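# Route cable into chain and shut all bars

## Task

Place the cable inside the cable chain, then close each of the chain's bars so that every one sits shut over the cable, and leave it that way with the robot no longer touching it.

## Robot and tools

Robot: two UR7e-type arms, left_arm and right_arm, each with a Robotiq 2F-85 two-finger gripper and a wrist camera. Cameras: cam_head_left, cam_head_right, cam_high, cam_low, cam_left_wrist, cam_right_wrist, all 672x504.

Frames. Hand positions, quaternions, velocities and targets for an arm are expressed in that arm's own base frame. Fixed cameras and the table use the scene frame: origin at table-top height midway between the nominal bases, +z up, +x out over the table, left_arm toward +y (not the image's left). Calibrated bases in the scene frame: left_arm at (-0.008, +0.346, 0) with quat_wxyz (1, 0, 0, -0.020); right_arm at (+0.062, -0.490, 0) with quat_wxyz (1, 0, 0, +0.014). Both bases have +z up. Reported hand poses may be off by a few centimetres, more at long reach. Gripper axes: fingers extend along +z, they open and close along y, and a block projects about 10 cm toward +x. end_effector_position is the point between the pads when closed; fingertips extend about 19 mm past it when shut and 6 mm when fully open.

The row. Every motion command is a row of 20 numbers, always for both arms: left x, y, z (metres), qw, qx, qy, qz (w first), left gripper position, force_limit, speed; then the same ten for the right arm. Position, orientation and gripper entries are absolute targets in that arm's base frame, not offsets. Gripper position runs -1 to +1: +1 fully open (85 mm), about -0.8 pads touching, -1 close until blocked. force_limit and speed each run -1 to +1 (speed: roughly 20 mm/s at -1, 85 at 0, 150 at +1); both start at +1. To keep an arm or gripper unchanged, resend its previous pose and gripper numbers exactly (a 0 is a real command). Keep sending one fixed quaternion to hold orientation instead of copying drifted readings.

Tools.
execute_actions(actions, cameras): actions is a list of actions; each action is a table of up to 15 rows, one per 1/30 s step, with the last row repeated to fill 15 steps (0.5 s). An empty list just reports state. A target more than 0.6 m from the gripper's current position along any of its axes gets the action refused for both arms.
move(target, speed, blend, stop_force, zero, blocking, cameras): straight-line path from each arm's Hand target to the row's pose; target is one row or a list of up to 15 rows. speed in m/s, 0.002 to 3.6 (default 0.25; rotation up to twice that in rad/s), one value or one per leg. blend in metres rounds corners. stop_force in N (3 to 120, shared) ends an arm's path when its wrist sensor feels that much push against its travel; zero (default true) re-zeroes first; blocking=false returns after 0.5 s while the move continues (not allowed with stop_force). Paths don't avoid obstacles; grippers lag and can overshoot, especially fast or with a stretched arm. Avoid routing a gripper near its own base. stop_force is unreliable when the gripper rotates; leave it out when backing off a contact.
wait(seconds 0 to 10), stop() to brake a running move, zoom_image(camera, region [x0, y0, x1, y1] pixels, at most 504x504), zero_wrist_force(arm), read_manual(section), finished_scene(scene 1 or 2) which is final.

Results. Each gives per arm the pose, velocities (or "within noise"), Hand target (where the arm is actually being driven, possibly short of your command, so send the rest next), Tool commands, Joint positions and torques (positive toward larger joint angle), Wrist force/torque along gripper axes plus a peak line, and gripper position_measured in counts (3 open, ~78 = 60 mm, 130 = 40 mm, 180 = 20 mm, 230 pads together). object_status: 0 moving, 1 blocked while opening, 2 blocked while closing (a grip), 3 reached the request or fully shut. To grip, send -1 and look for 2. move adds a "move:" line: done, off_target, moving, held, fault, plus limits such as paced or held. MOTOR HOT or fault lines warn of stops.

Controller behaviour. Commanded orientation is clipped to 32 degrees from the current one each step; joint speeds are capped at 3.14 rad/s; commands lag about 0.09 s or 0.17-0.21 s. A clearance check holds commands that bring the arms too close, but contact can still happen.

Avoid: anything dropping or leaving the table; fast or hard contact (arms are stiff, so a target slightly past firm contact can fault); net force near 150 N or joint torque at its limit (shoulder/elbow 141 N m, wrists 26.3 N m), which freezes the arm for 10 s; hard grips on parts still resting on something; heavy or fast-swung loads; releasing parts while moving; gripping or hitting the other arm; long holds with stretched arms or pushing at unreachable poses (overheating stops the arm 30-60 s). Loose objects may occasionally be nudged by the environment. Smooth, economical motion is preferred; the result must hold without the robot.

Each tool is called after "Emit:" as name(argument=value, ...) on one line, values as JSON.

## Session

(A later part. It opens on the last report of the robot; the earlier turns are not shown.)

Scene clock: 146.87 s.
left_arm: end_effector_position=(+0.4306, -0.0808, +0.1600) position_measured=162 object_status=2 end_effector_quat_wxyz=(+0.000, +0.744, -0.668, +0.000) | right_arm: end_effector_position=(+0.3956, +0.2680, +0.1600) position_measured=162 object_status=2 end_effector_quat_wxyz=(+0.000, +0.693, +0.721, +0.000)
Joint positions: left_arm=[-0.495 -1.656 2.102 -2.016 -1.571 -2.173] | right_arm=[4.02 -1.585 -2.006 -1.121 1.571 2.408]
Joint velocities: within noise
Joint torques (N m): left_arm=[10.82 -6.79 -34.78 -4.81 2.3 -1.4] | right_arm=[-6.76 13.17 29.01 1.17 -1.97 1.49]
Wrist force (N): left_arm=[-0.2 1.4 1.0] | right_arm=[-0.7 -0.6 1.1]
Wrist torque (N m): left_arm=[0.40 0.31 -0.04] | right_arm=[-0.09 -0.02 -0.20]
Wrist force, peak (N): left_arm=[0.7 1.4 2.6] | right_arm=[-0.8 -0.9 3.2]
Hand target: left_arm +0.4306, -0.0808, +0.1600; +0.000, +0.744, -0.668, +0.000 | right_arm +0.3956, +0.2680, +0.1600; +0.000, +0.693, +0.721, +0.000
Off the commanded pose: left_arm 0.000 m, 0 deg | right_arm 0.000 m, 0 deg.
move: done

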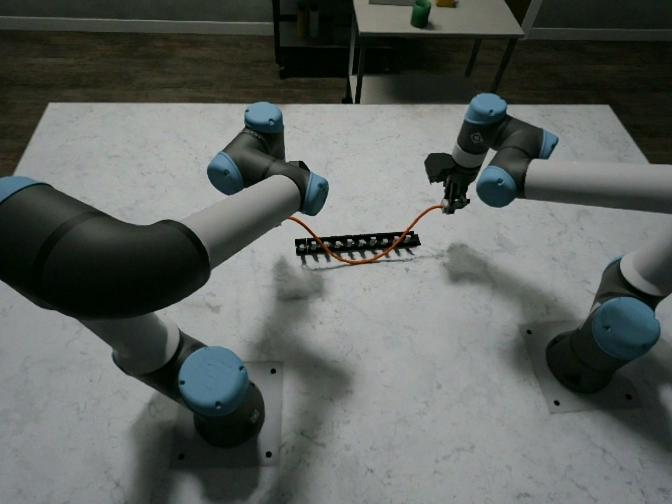

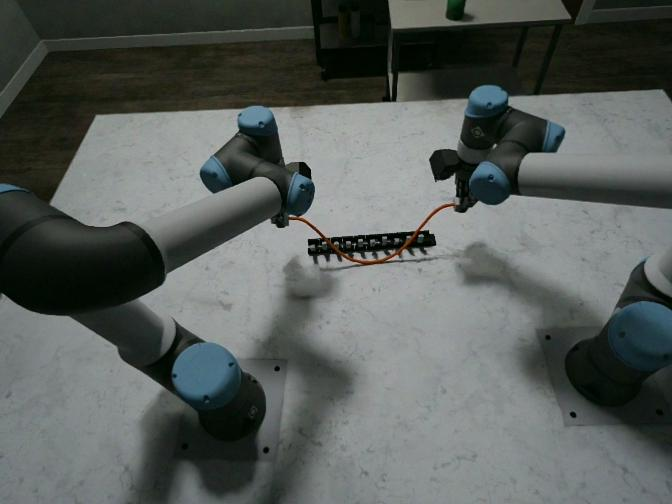

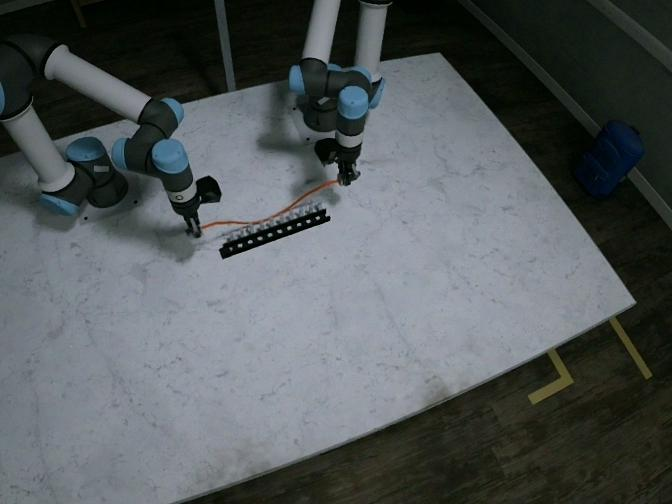

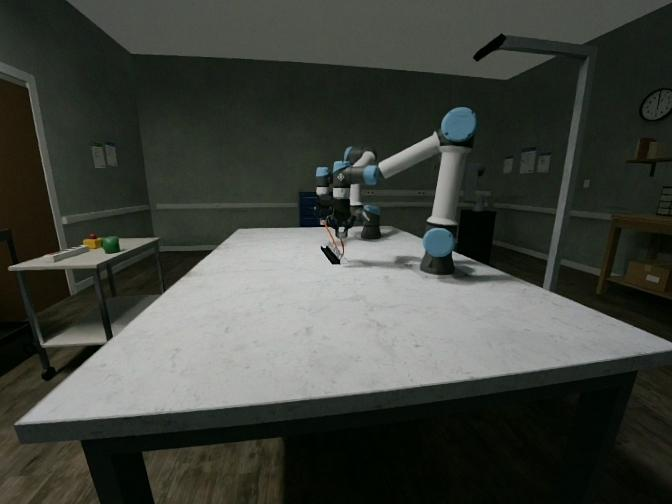

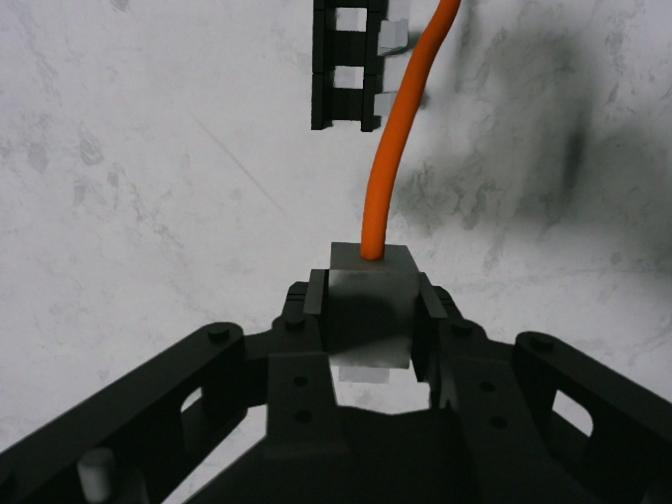

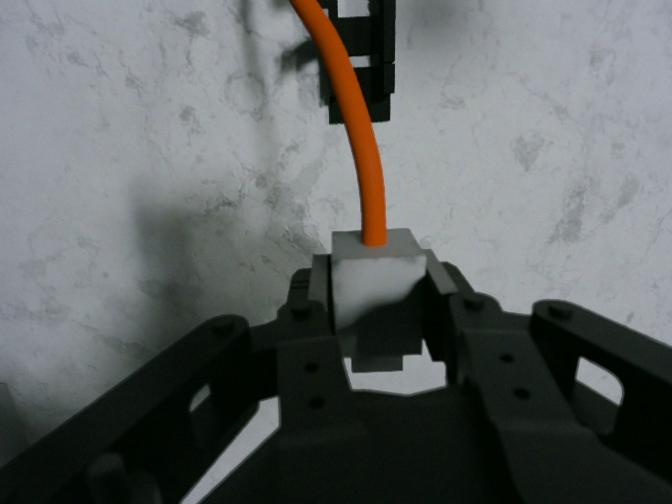

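Emit:
move(target=[0.4360, -0.0657, 0.12, 0, 0.7443, -0.6678, 0, -1, -0.6, -1, 0.4032, 0.2529, 0.12, 0, 0.6928, 0.7212, 0, -1, -0.6, -1], speed=0.1, cameras=["cam_head_right", "cam_left_wrist", "cam_right_wrist"])

Scene clock: 153.57 s.
left_arm: end_effector_position=(+0.4360, -0.0657, +0.1201) position_measured=162 object_status=2 end_effector_quat_wxyz=(+0.000, +0.744, -0.668, +0.000) | right_arm: end_effector_position=(+0.4032, +0.2529, +0.1201) position_measured=162 object_status=2 end_effector_quat_wxyz=(+0.000, +0.693, +0.721, +0.000)
Joint positions: left_arm=[-0.457 -1.595 2.161 -2.137 -1.571 -2.136] | right_arm=[3.986 -1.631 -2.074 -1.007 1.571 2.375]
Joint velocities: within noise
Joint torques (N m): left_arm=[10.28 -8.19 -18.22 -5.16 -2.3 1.03] | right_arm=[-6.03 13.28 14.85 4.29 2.14 -1.19]
Wrist force (N): left_arm=[-0.9 1.3 -0.2] | right_arm=[-1.7 0.2 -0.3]
Wrist torque (N m): left_arm=[0.47 0.33 -0.02] | right_arm=[-0.06 -0.02 -0.15]
Wrist force, peak (N): left_arm=[-0.2 1.7 1.5] | right_arm=[-2.4 0.0 1.5]
Hand target: left_arm +0.4360, -0.0657, +0.1200; +0.000, +0.744, -0.668, +0.000 | right_arm +0.4032, +0.2529, +0.1200; +0.000, +0.693, +0.721, +0.000
Off the commanded pose: left_arm 0.000 m, 0 deg | right_arm 0.000 m, 0 deg.
move: done
Images, in order (width x height): cam_head_right 672x504, cam_left_wrist 672x504, cam_right_wrist 672x504.

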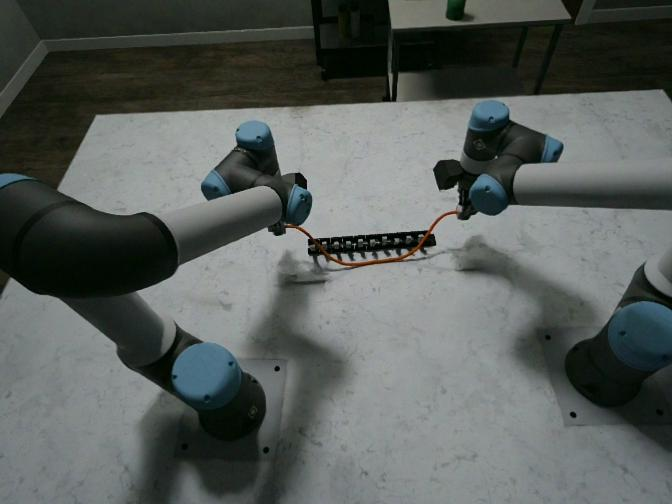

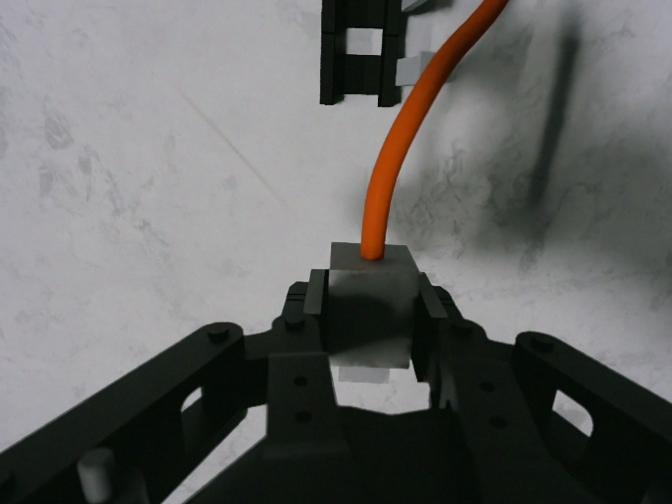

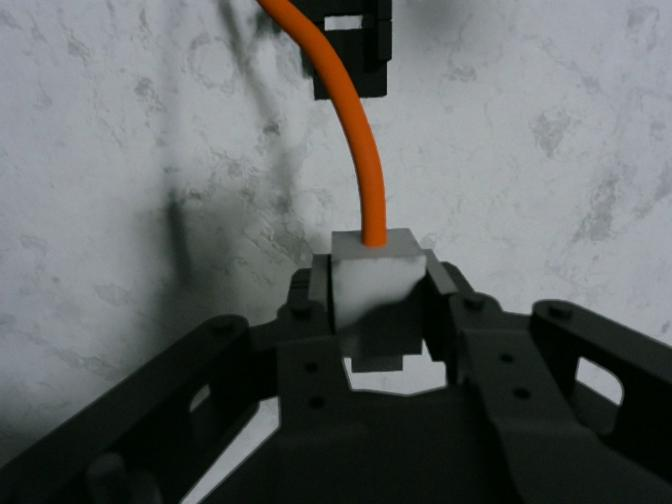

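Emit:
move(target=[0.4322, -0.0309, 0.12, 0, 0.7443, -0.6678, 0, -1, -0.6, -1, 0.4046, 0.2178, 0.12, 0, 0.6928, 0.7212, 0, -1, -0.6, -1], speed=0.02, stop_force=7, cameras=["cam_head_right", "cam_left_wrist", "cam_right_wrist"])

Scene clock: 158.90 s.
left_arm: end_effector_position=(+0.4322, -0.0309, +0.1200) position_measured=162 object_status=2 end_effector_quat_wxyz=(+0.000, +0.744, -0.668, +0.000) | right_arm: end_effector_position=(+0.4046, +0.2178, +0.1200) position_measured=162 object_status=2 end_effector_quat_wxyz=(+0.000, +0.693, +0.721, +0.000)
Joint positions: left_arm=[-0.384 -1.615 2.18 -2.136 -1.571 -2.063] | right_arm=[3.93 -1.592 -2.116 -1.004 1.571 2.319]
Joint velocities: within noise
Joint torques (N m): left_arm=[11.15 -27.92 -19.26 -1.15 -0.64 1.07] | right_arm=[-5.85 31.44 15.23 4.33 -1.39 -0.89]
Wrist force (N): left_arm=[0.5 1.7 1.2] | right_arm=[-0.1 -0.9 1.8]
Wrist torque (N m): left_arm=[0.48 0.27 -0.05] | right_arm=[-0.15 -0.04 -0.15]
Wrist force, peak (N): left_arm=[0.5 1.7 1.2] | right_arm=[-2.0 -0.2 1.1]
Hand target: left_arm +0.4322, -0.0309, +0.1200; +0.000, +0.744, -0.668, +0.000 | right_arm +0.4046, +0.2178, +0.1200; +0.000, +0.693, +0.721, +0.000
Off the commanded pose: left_arm 0.000 m, 0 deg | right_arm 0.000 m, 0 deg.
move: done
Images, in order (width x height): cam_head_right 672x504, cam_left_wrist 672x504, cam_right_wrist 672x504.

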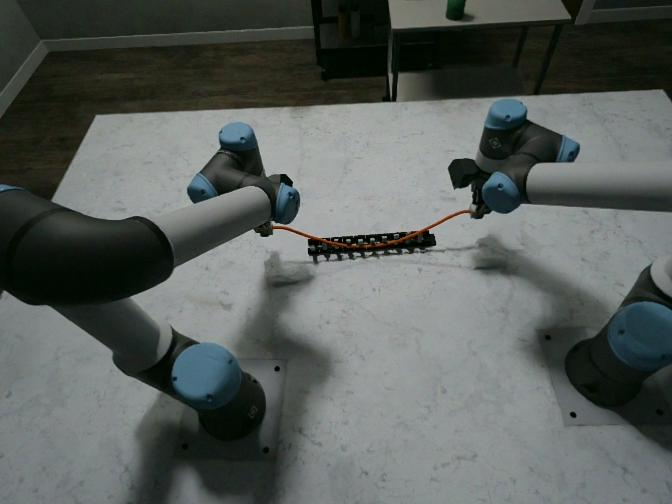

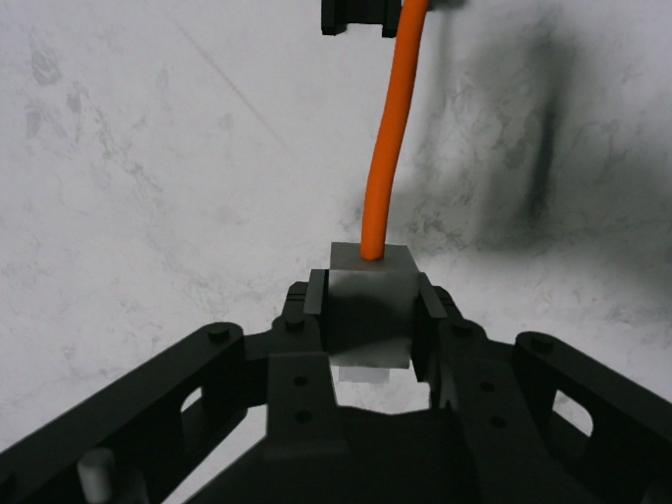

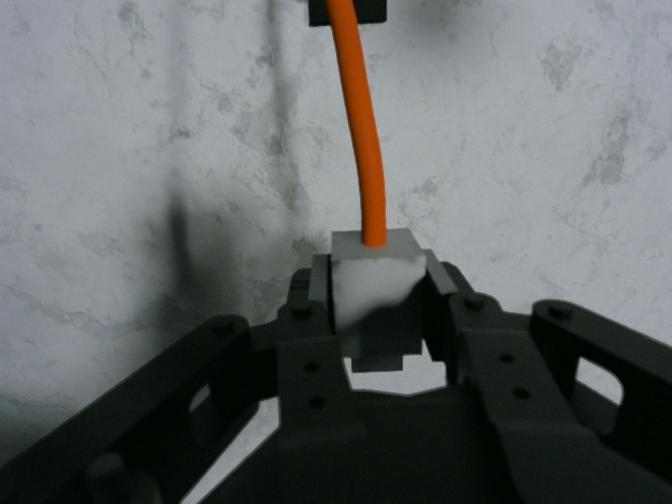

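Emit:
move(target=[0.4301, -0.0110, 0.12, 0, 0.7443, -0.6678, 0, -1, -0.6, -1, 0.4054, 0.1979, 0.12, 0, 0.6928, 0.7212, 0, -1, -0.6, -1], speed=0.01, stop_force=5, cameras=["cam_head_right", "cam_left_wrist", "cam_right_wrist"])

Scene clock: 163.37 s.
left_arm: end_effector_position=(+0.4304, -0.0142, +0.1200) position_measured=162 object_status=2 end_effector_quat_wxyz=(+0.000, +0.744, -0.668, +0.000) | right_arm: end_effector_position=(+0.4053, +0.2012, +0.1200) position_measured=162 object_status=2 end_effector_quat_wxyz=(+0.000, +0.693, +0.721, +0.000)
Joint positions: left_arm=[-0.348 -1.621 2.186 -2.136 -1.571 -2.027] | right_arm=[3.901 -1.575 -2.133 -1.004 1.571 2.29]
Joint velocities: within noise
Joint torques (N m): left_arm=[-9.26 -7.02 -31.66 -0.89 0.16 -1.29] | right_arm=[5.09 12.74 27.76 1.46 -1.5 1.32]
Wrist force (N): left_arm=[3.4 1.6 1.5] | right_arm=[2.8 -0.9 2.0]
Wrist torque (N m): left_arm=[0.45 0.35 -0.07] | right_arm=[-0.11 0.01 -0.16]
Wrist force, peak (N): left_arm=[6.5 1.6 1.0] | right_arm=[5.9 -0.6 1.7]
Hand target: left_arm +0.4304, -0.0142, +0.1200; +0.000, +0.744, -0.668, +0.000 | right_arm +0.4053, +0.2012, +0.1200; +0.000, +0.693, +0.721, +0.000
Off the commanded pose: left_arm 0.003 m, 0 deg | right_arm 0.003 m, 0 deg.
move: contact (left_arm, right_arm)
Images, in order (width x height): cam_head_right 672x504, cam_left_wrist 672x504, cam_right_wrist 672x504.

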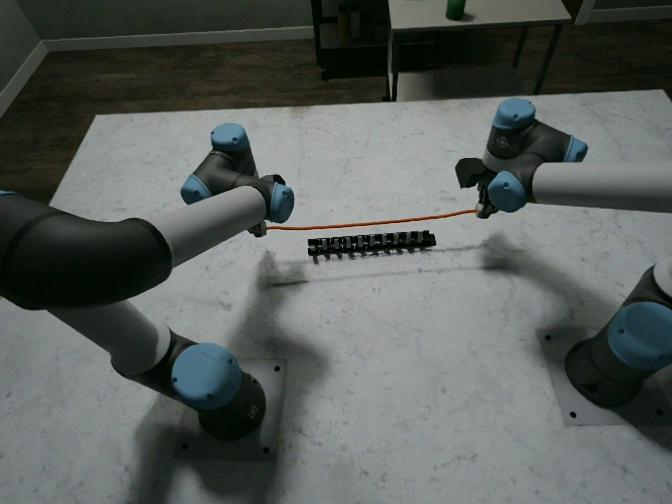

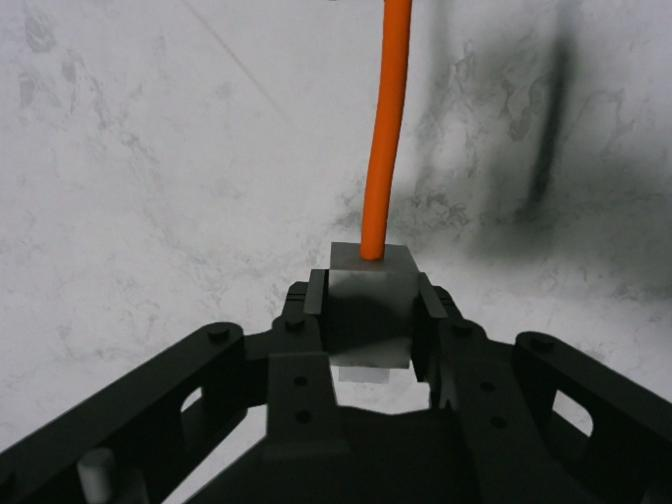

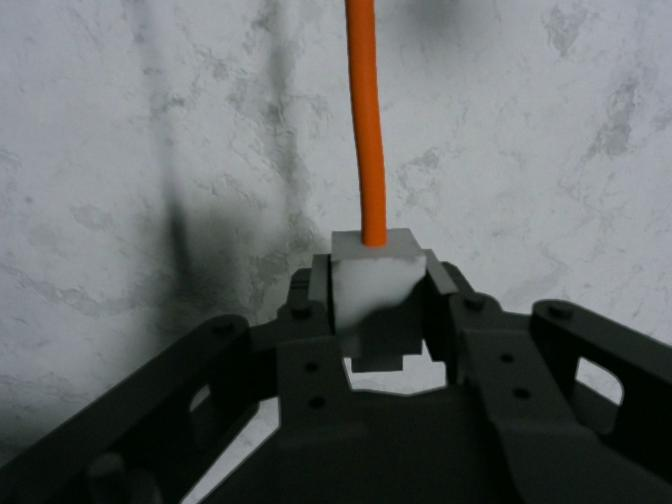

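Emit:
move(target=[0.4306, -0.0162, 0.08, 0, 0.7443, -0.6678, 0, -1, -0.6, -1, 0.4052, 0.2032, 0.08, 0, 0.6928, 0.7212, 0, -1, -0.6, -1], speed=0.04, cameras=["cam_head_right", "cam_head_left", "cam_high", "cam_low"])

Emit:
zoom_image(camera="cam_head_left", region=[260, 190, 480, 300])

Emit:
zoom_image(camera="cam_head_right", region=[260, 190, 500, 300])

Emit:
zoom_image(camera="cam_high", region=[190, 150, 370, 280])

Emit:
zoom_image(camera="cam_low", region=[290, 200, 390, 280])

Scene clock: 168.47 s.
left_arm: end_effector_position=(+0.4306, -0.0162, +0.0801) position_measured=162 object_status=2 end_effector_quat_wxyz=(+0.000, +0.744, -0.668, +0.000) | right_arm: end_effector_position=(+0.4052, +0.2032, +0.0801) position_measured=162 object_status=2 end_effector_quat_wxyz=(+0.000, +0.693, +0.721, +0.000)
Joint positions: left_arm=[-0.352 -1.552 2.244 -2.263 -1.571 -2.031] | right_arm=[3.905 -1.643 -2.187 -0.882 1.571 2.294]
Joint velocities: within noise
Joint torques (N m): left_arm=[-10.86 -7.42 -15.25 -5.37 0.04 -1.34] | right_arm=[6.13 13.71 11.86 4.59 -0.39 1.42]
Wrist force (N): left_arm=[0.3 1.3 1.1] | right_arm=[-0.3 -0.7 1.3]
Wrist torque (N m): left_arm=[0.43 0.30 -0.07] | right_arm=[-0.14 0.07 -0.16]
Wrist force, peak (N): left_arm=[3.9 1.6 1.7] | right_arm=[3.0 -0.8 2.2]
Hand target: left_arm +0.4306, -0.0162, +0.0800; +0.000, +0.744, -0.668, +0.000 | right_arm +0.4052, +0.2032, +0.0800; +0.000, +0.693, +0.721, +0.000
Off the commanded pose: left_arm 0.000 m, 0 deg | right_arm 0.000 m, 0 deg.
move: done
Images, in order (width x height): cam_head_left 672x504, cam_head_right 672x504, cam_high 672x504, cam_low 672x504.

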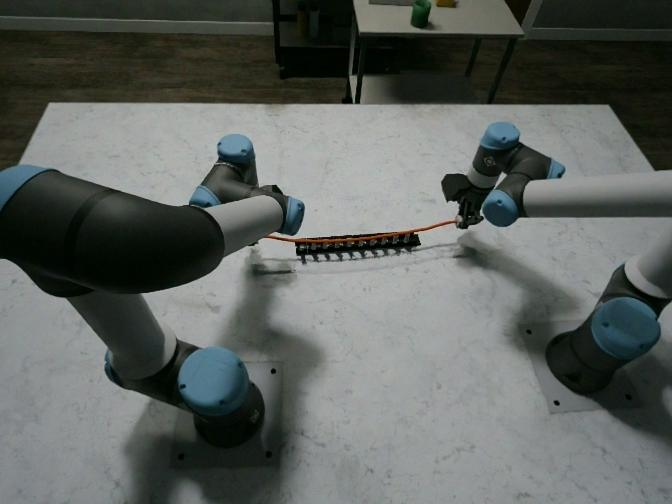

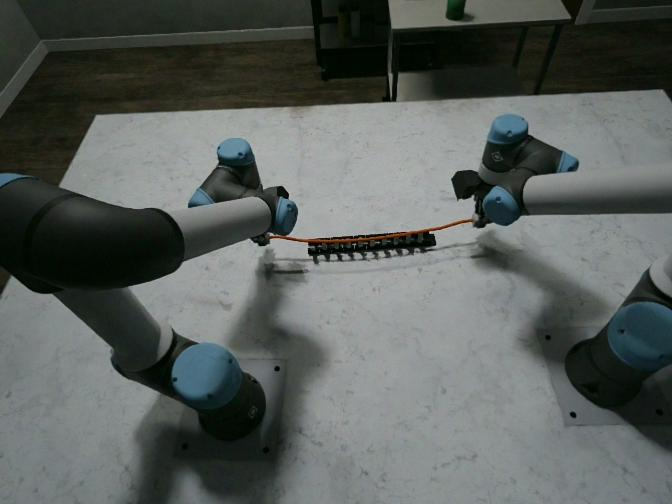

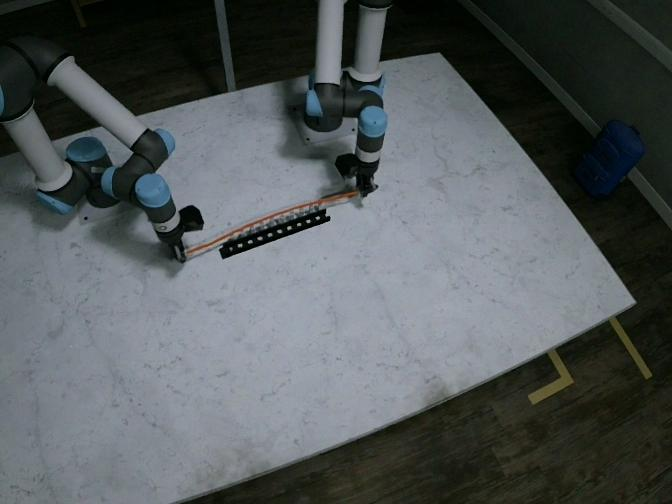

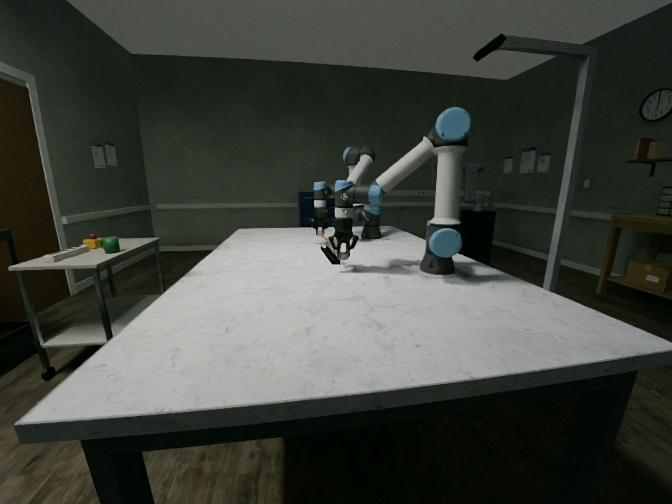

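Scaled by 2.291 from the camera's 672x504 image, which has a finer 960x720 frame.

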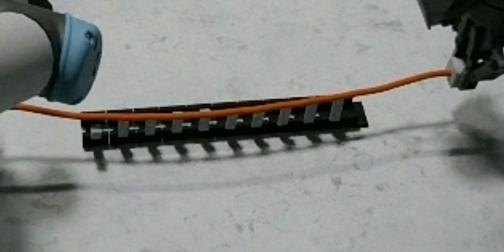

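Scaled by 2.100 from the camera's 672x504 image, which has a finer 960x720 frame.

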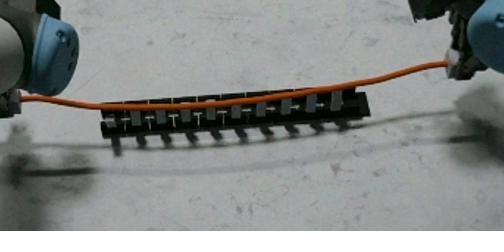

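Scaled by 2.800 from the camera's 672x504 image, which has a finer 960x720 frame.

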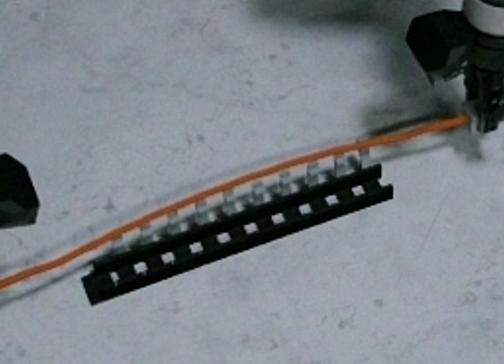

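Scaled by 5.040 from the camera's 672x504 image, which has a finer 960x720 frame.

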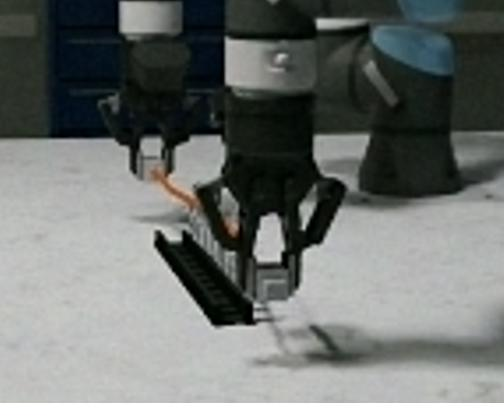

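Emit:
move(target=[[0.4324, -0.0137, 0.08, 0, 0.7443, -0.6678, 0, -1, -0.6, -1, 0.4072, 0.2007, 0.08, 0, 0.6928, 0.7212, 0, -1, -0.6, -1],[0.4324, -0.0137, 0.045, 0, 0.7443, -0.6678, 0, -1, -0.6, -1, 0.4072, 0.2007, 0.045, 0, 0.6928, 0.7212, 0, -1, -0.6, -1]], speed=0.03, cameras=["cam_head_right", "cam_head_left", "cam_high", "cam_low"])

Emit:
zoom_image(camera="cam_head_left", region=[280, 200, 480, 300])

Emit:
zoom_image(camera="cam_high", region=[190, 160, 370, 280])

Emit:
zoom_image(camera="cam_low", region=[290, 200, 390, 280])

Scene clock: 178.97 s.
left_arm: end_effector_position=(+0.4324, -0.0137, +0.0451) position_measured=162 object_status=2 end_effector_quat_wxyz=(+0.000, +0.744, -0.668, +0.000) | right_arm: end_effector_position=(+0.4072, +0.2007, +0.0451) position_measured=162 object_status=2 end_effector_quat_wxyz=(+0.000, +0.693, +0.721, +0.000)
Joint positions: left_arm=[-0.345 -1.475 2.282 -2.379 -1.571 -2.024] | right_arm=[3.898 -1.714 -2.226 -0.772 1.571 2.287]
Joint velocities: within noise
Joint torques (N m): left_arm=[13.1 -10.24 -11.62 -4.69 0.98 1.14] | right_arm=[-8.88 13.94 7.14 3.47 0.76 -1.08]
Wrist force (N): left_arm=[5.0 1.0 0.5] | right_arm=[4.2 -0.5 0.5]
Wrist torque (N m): left_arm=[0.41 0.30 -0.08] | right_arm=[-0.09 -0.01 -0.16]
Wrist force, peak (N): left_arm=[5.7 1.4 1.5] | right_arm=[5.1 -0.8 1.7]
Hand target: left_arm +0.4324, -0.0137, +0.0450; +0.000, +0.744, -0.668, +0.000 | right_arm +0.4072, +0.2007, +0.0450; +0.000, +0.693, +0.721, +0.000
Off the commanded pose: left_arm 0.000 m, 0 deg | right_arm 0.000 m, 0 deg.
move: done
Images, in order (width x height): cam_head_left 672x504, cam_head_right 672x504, cam_high 672x504, cam_low 672x504.

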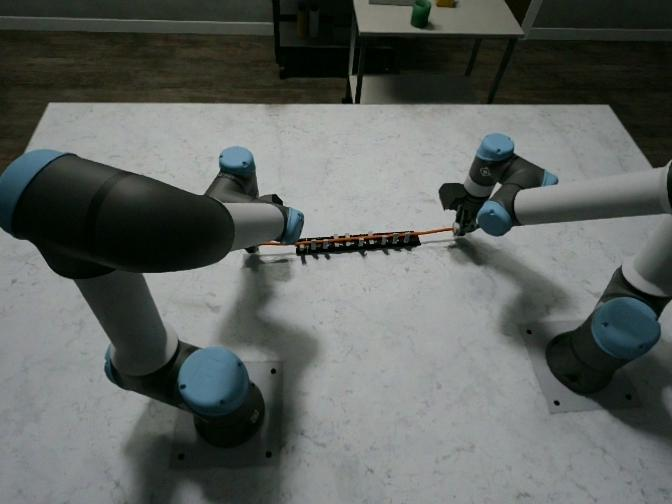

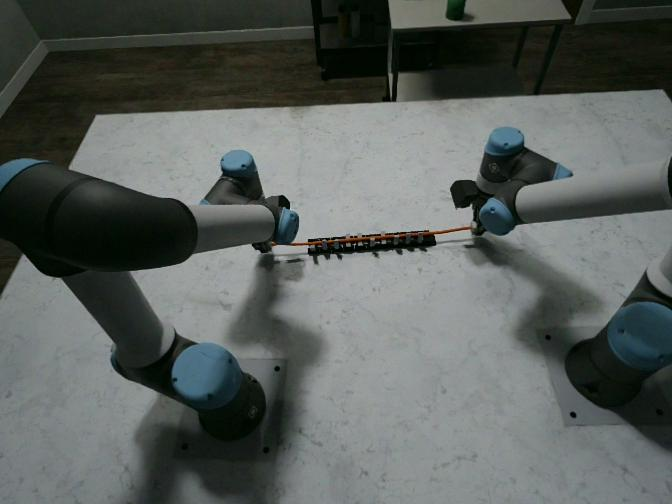

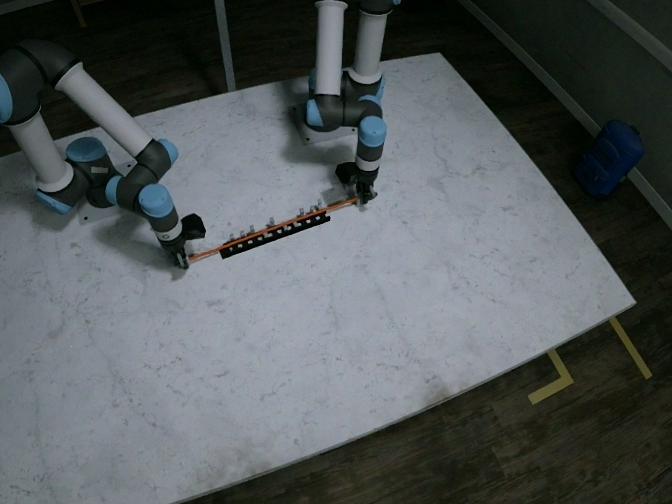

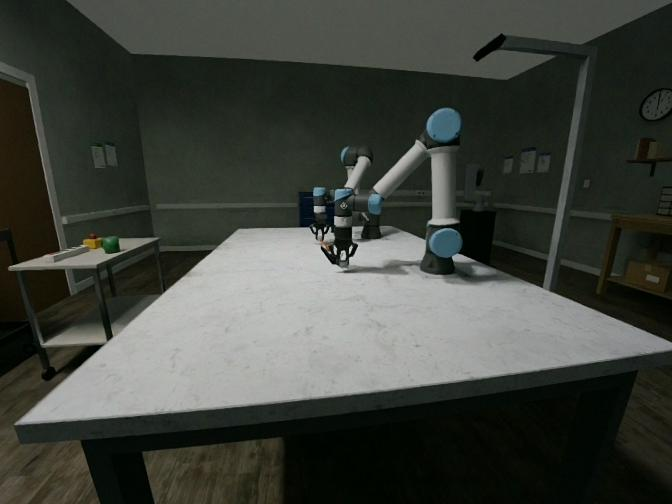

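Scaled by 2.520 from the camera's 672x504 image, which has a finer 960x720 frame.

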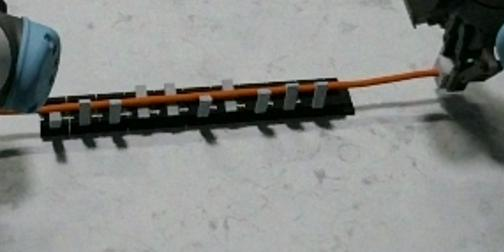

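Scaled by 2.800 from the camera's 672x504 image, which has a finer 960x720 frame.

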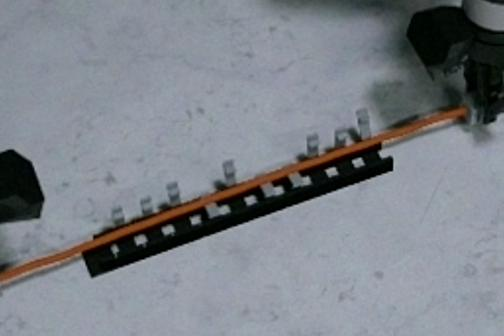

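Scaled by 5.040 from the camera's 672x504 image, which has a finer 960x720 frame.

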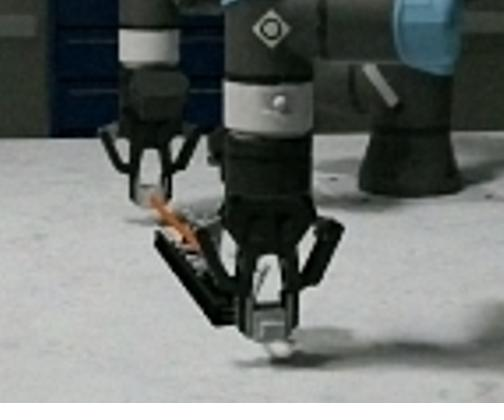

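Emit:
zoom_image(camera="cam_head_left", region=[290, 215, 370, 275])

Emit:
zoom_image(camera="cam_head_left", region=[350, 210, 430, 270])

Emit:
zoom_image(camera="cam_high", region=[210, 185, 290, 265])

Emit:
zoom_image(camera="cam_high", region=[260, 175, 340, 255])

Scaled by 6.300 from the camera's 672x504 image, which has a finer 960x720 frame.

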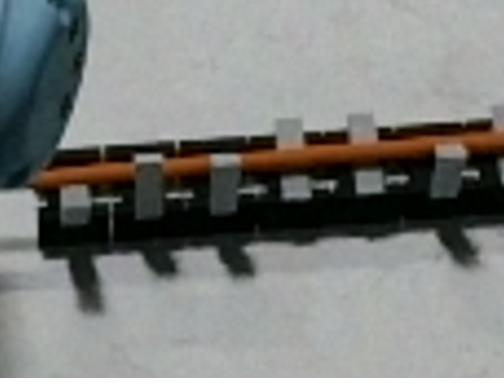

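Scaled by 6.300 from the camera's 672x504 image, which has a finer 960x720 frame.

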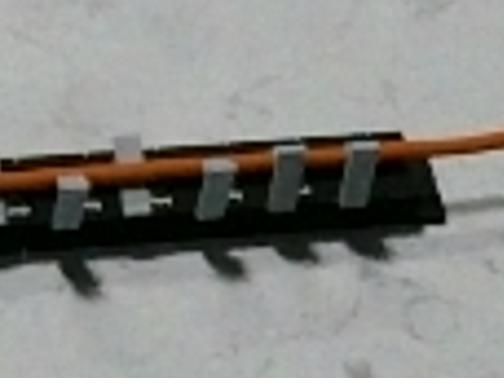

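Scaled by 6.300 from the camera's 672x504 image, which has a finer 960x720 frame.

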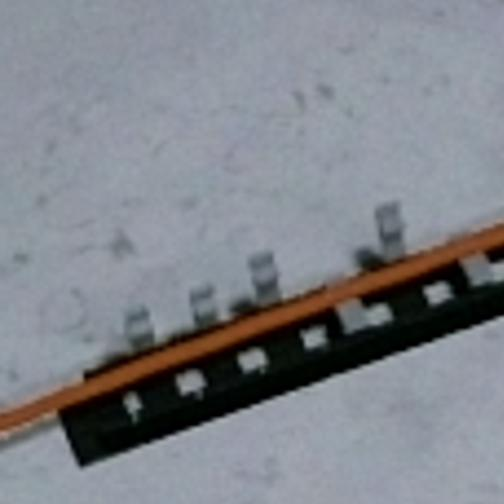

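Scaled by 6.300 from the camera's 672x504 image, which has a finer 960x720 frame.

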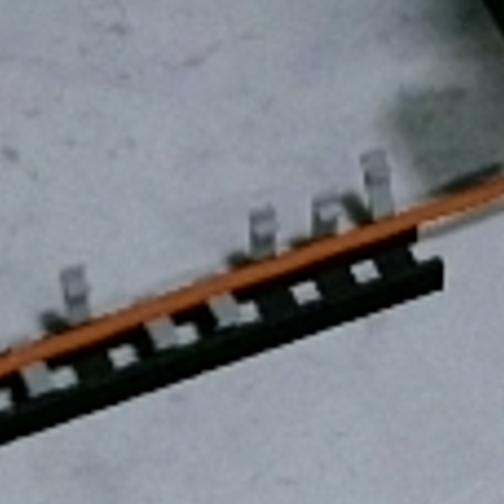

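Emit:
move(target=[0.4324, -0.0137, 0.17, 0, 0.7443, -0.6678, 0, -1, -0.6, -1, 0.4072, 0.2007, 0.17, 0, 0.6928, 0.7212, 0, -1, -0.6, -1], speed=0.06, cameras=["cam_head_left", "cam_high"])

Emit:
zoom_image(camera="cam_head_left", region=[290, 215, 430, 275])

Emit:
zoom_image(camera="cam_high", region=[210, 175, 340, 265])

Scene clock: 192.17 s.
left_arm: end_effector_position=(+0.4324, -0.0137, +0.1699) position_measured=162 object_status=2 end_effector_quat_wxyz=(+0.000, +0.744, -0.668, +0.000) | right_arm: end_effector_position=(+0.4072, +0.2007, +0.1699) position_measured=162 object_status=2 end_effector_quat_wxyz=(+0.000, +0.693, +0.721, +0.000)
Joint positions: left_arm=[-0.345 -1.682 2.097 -1.985 -1.571 -2.024] | right_arm=[3.898 -1.515 -2.047 -1.151 1.571 2.287]
Joint velocities: within noise
Joint torques (N m): left_arm=[-7.73 -26.76 -34.59 0.05 0.82 -1.03] | right_arm=[1.77 28.56 28.42 0.08 -0.38 1.2]
Wrist force (N): left_arm=[5.8 1.8 1.5] | right_arm=[5.3 -0.6 1.8]
Wrist torque (N m): left_arm=[0.47 0.39 -0.10] | right_arm=[-0.06 0.05 -0.12]
Wrist force, peak (N): left_arm=[6.2 1.6 2.2] | right_arm=[5.5 -0.9 2.2]
Hand target: left_arm +0.4324, -0.0137, +0.1700; +0.000, +0.744, -0.668, +0.000 | right_arm +0.4072, +0.2007, +0.1700; +0.000, +0.693, +0.721, +0.000
Off the commanded pose: left_arm 0.000 m, 0 deg | right_arm 0.000 m, 0 deg.
move: done
Images, in order (width x height): cam_head_left 672x504, cam_high 672x504.

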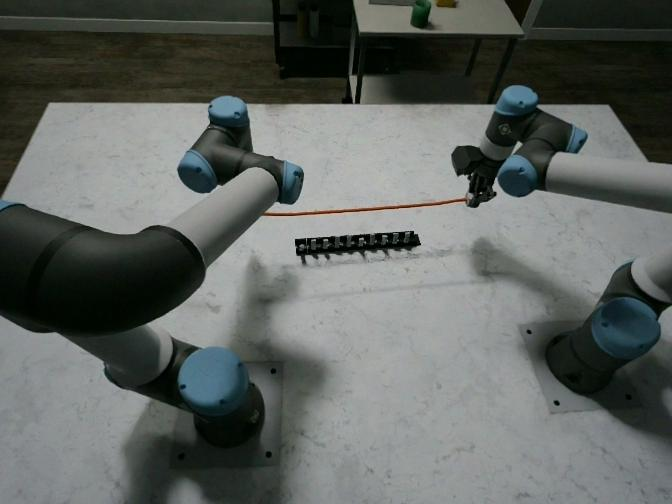

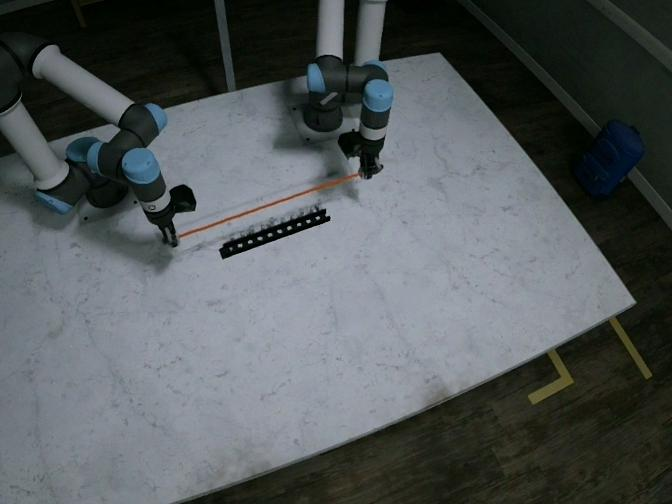

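Scaled by 3.600 from the camera's 672x504 image, which has a finer 960x720 frame.

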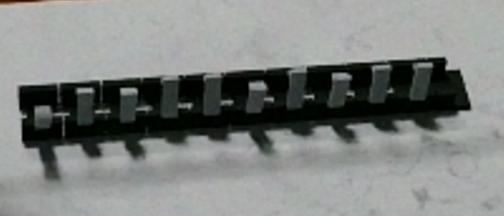

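Scaled by 3.877 from the camera's 672x504 image, which has a finer 960x720 frame.

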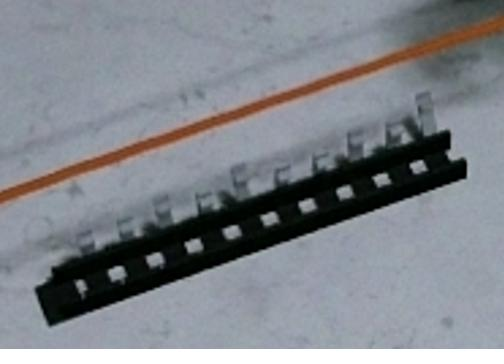

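Emit:
move(target=[0.4356, -0.0437, 0.20, 0.2008, 0.7098, -0.6369, 0.2238, -1, -0.6, -1, 0.4072, 0.2007, 0.17, 0, 0.6928, 0.7212, 0, -1, -0.6, -1], speed=0.15, cameras=["cam_left_wrist"])

Scene clock: 205.90 s.
left_arm: end_effector_position=(+0.4356, -0.0437, +0.2000) position_measured=162 object_status=2 end_effector_quat_wxyz=(+0.201, +0.710, -0.637, +0.224) | right_arm: end_effector_position=(+0.4072, +0.2007, +0.1700) position_measured=162 object_status=2 end_effector_quat_wxyz=(+0.000, +0.693, +0.721, +0.000)
Joint positions: left_arm=[-0.073 -1.646 2.147 -2.197 -2.17 -1.791] | right_arm=[3.898 -1.515 -2.047 -1.151 1.571 2.287]
Joint velocities: within noise
Joint torques (N m): left_arm=[10.94 -6.74 -19.19 -5.31 -3.83 1.08] | right_arm=[3.67 28.25 24.29 3.63 -1.62 1.08]
Wrist force (N): left_arm=[-0.2 -0.3 0.2] | right_arm=[-0.2 -0.1 0.7]
Wrist torque (N m): left_arm=[0.10 0.02 0.04] | right_arm=[-0.04 -0.04 -0.14]
Wrist force, peak (N): left_arm=[6.0 1.4 1.6] | right_arm=[5.4 -0.5 1.7]
Hand target: left_arm +0.4356, -0.0437, +0.2000; +0.201, +0.710, -0.637, +0.224 | right_arm +0.4072, +0.2007, +0.1700; +0.000, +0.693, +0.721, +0.000
Off the commanded pose: left_arm 0.000 m, 0 deg | right_arm 0.000 m, 0 deg.
move: done
Images, in order (width x height): cam_left_wrist 672x504.

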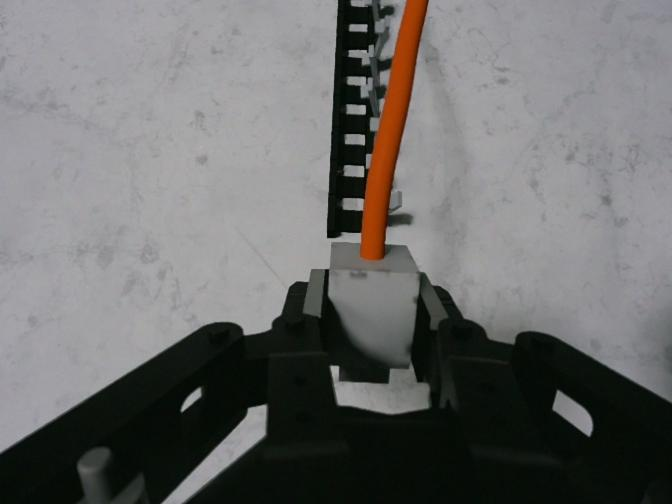

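Emit:
zoom_image(camera="cam_left_wrist", region=[310, 0, 430, 110])

Emit:
zoom_image(camera="cam_left_wrist", region=[310, 100, 430, 240])

Scaled by 4.200 from the camera's 672x504 image, which has a finer 960x720 frame.

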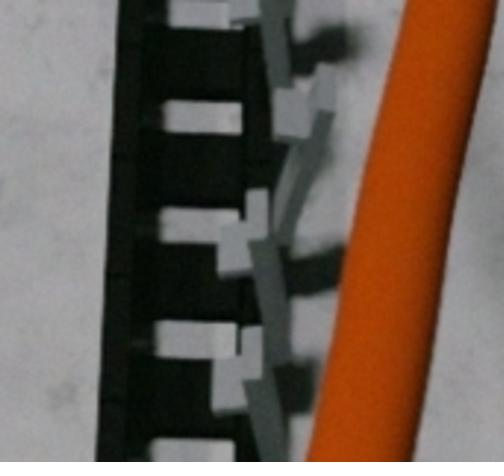

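Scaled by 3.600 from the camera's 672x504 image, which has a finer 960x720 frame.

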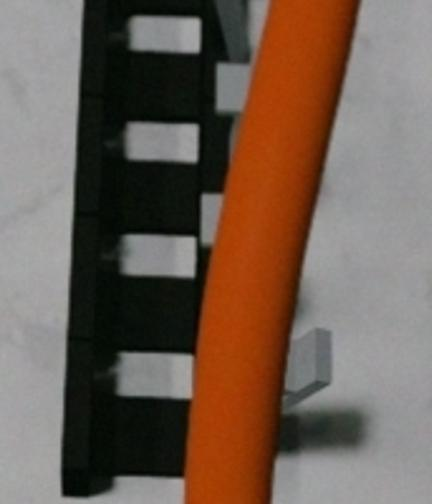

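Emit:
move(target=[[0.4654, -0.0123, 0.17, 0, 0.7443, -0.6678, 0, -1, -0.6, -1, 0.4363, 0.1998, 0.17, 0, 0.6928, 0.7212, 0, -1, -0.6, -1],[0.4654, -0.0123, 0.055, 0, 0.7443, -0.6678, 0, -1, -0.6, -1, 0.4363, 0.1998, 0.055, 0, 0.6928, 0.7212, 0, -1, -0.6, -1]], speed=0.1, cameras=["cam_high", "cam_head_left"])

Emit:
zoom_image(camera="cam_head_left", region=[290, 205, 430, 275])

Emit:
zoom_image(camera="cam_high", region=[210, 175, 340, 265])

Scene clock: 221.00 s.
left_arm: end_effector_position=(+0.4654, -0.0123, +0.0551) position_measured=162 object_status=2 end_effector_quat_wxyz=(+0.000, +0.744, -0.668, +0.000) | right_arm: end_effector_position=(+0.4363, +0.1998, +0.0551) position_measured=162 object_status=2 end_effector_quat_wxyz=(+0.000, +0.693, +0.721, +0.000)
Joint positions: left_arm=[-0.317 -1.423 2.185 -2.333 -1.571 -1.996] | right_arm=[3.853 -1.749 -2.147 -0.816 1.571 2.242]
Joint velocities: within noise
Joint torques (N m): left_arm=[12.69 -12.75 -13.74 -4.68 1.73 1.06] | right_arm=[-9.52 15.15 9.67 3.57 -1.12 -1]
Wrist force (N): left_arm=[4.9 1.4 0.5] | right_arm=[4.3 -0.6 1.3]
Wrist torque (N m): left_arm=[0.48 0.37 -0.08] | right_arm=[-0.17 0.02 -0.18]
Wrist force, peak (N): left_arm=[9.5 1.6 1.7] | right_arm=[8.5 -1.1 2.4]
Hand target: left_arm +0.4654, -0.0123, +0.0550; +0.000, +0.744, -0.668, +0.000 | right_arm +0.4363, +0.1998, +0.0550; +0.000, +0.693, +0.721, +0.000
Off the commanded pose: left_arm 0.000 m, 0 deg | right_arm 0.000 m, 0 deg.
move: done
Images, in order (width x height): cam_head_left 672x504, cam_high 672x504.

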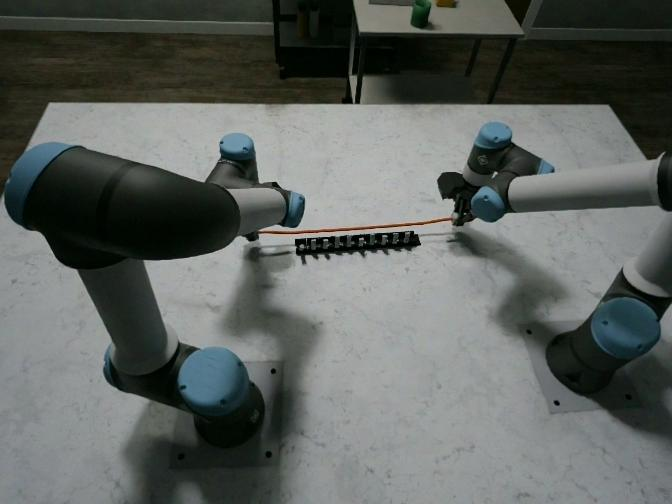

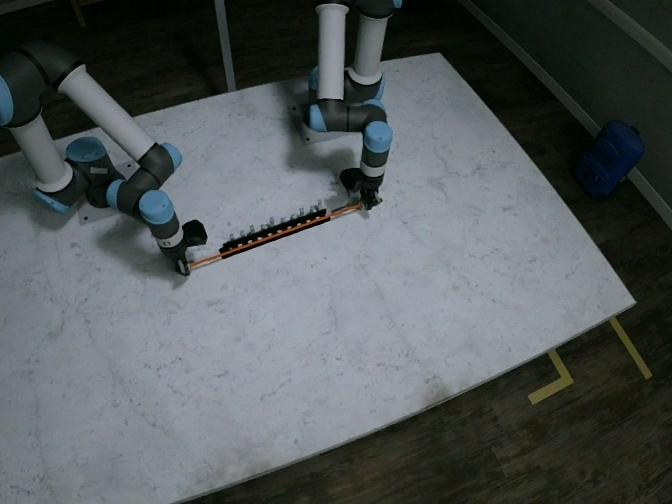

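Scaled by 3.600 from the camera's 672x504 image, which has a finer 960x720 frame.

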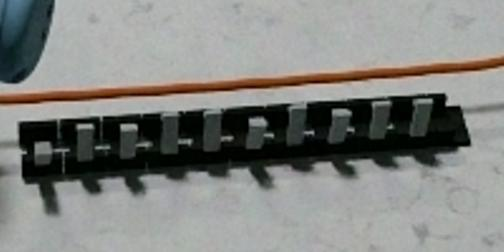

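Scaled by 3.877 from the camera's 672x504 image, which has a finer 960x720 frame.

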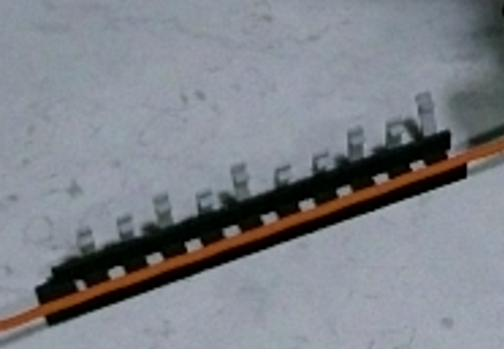

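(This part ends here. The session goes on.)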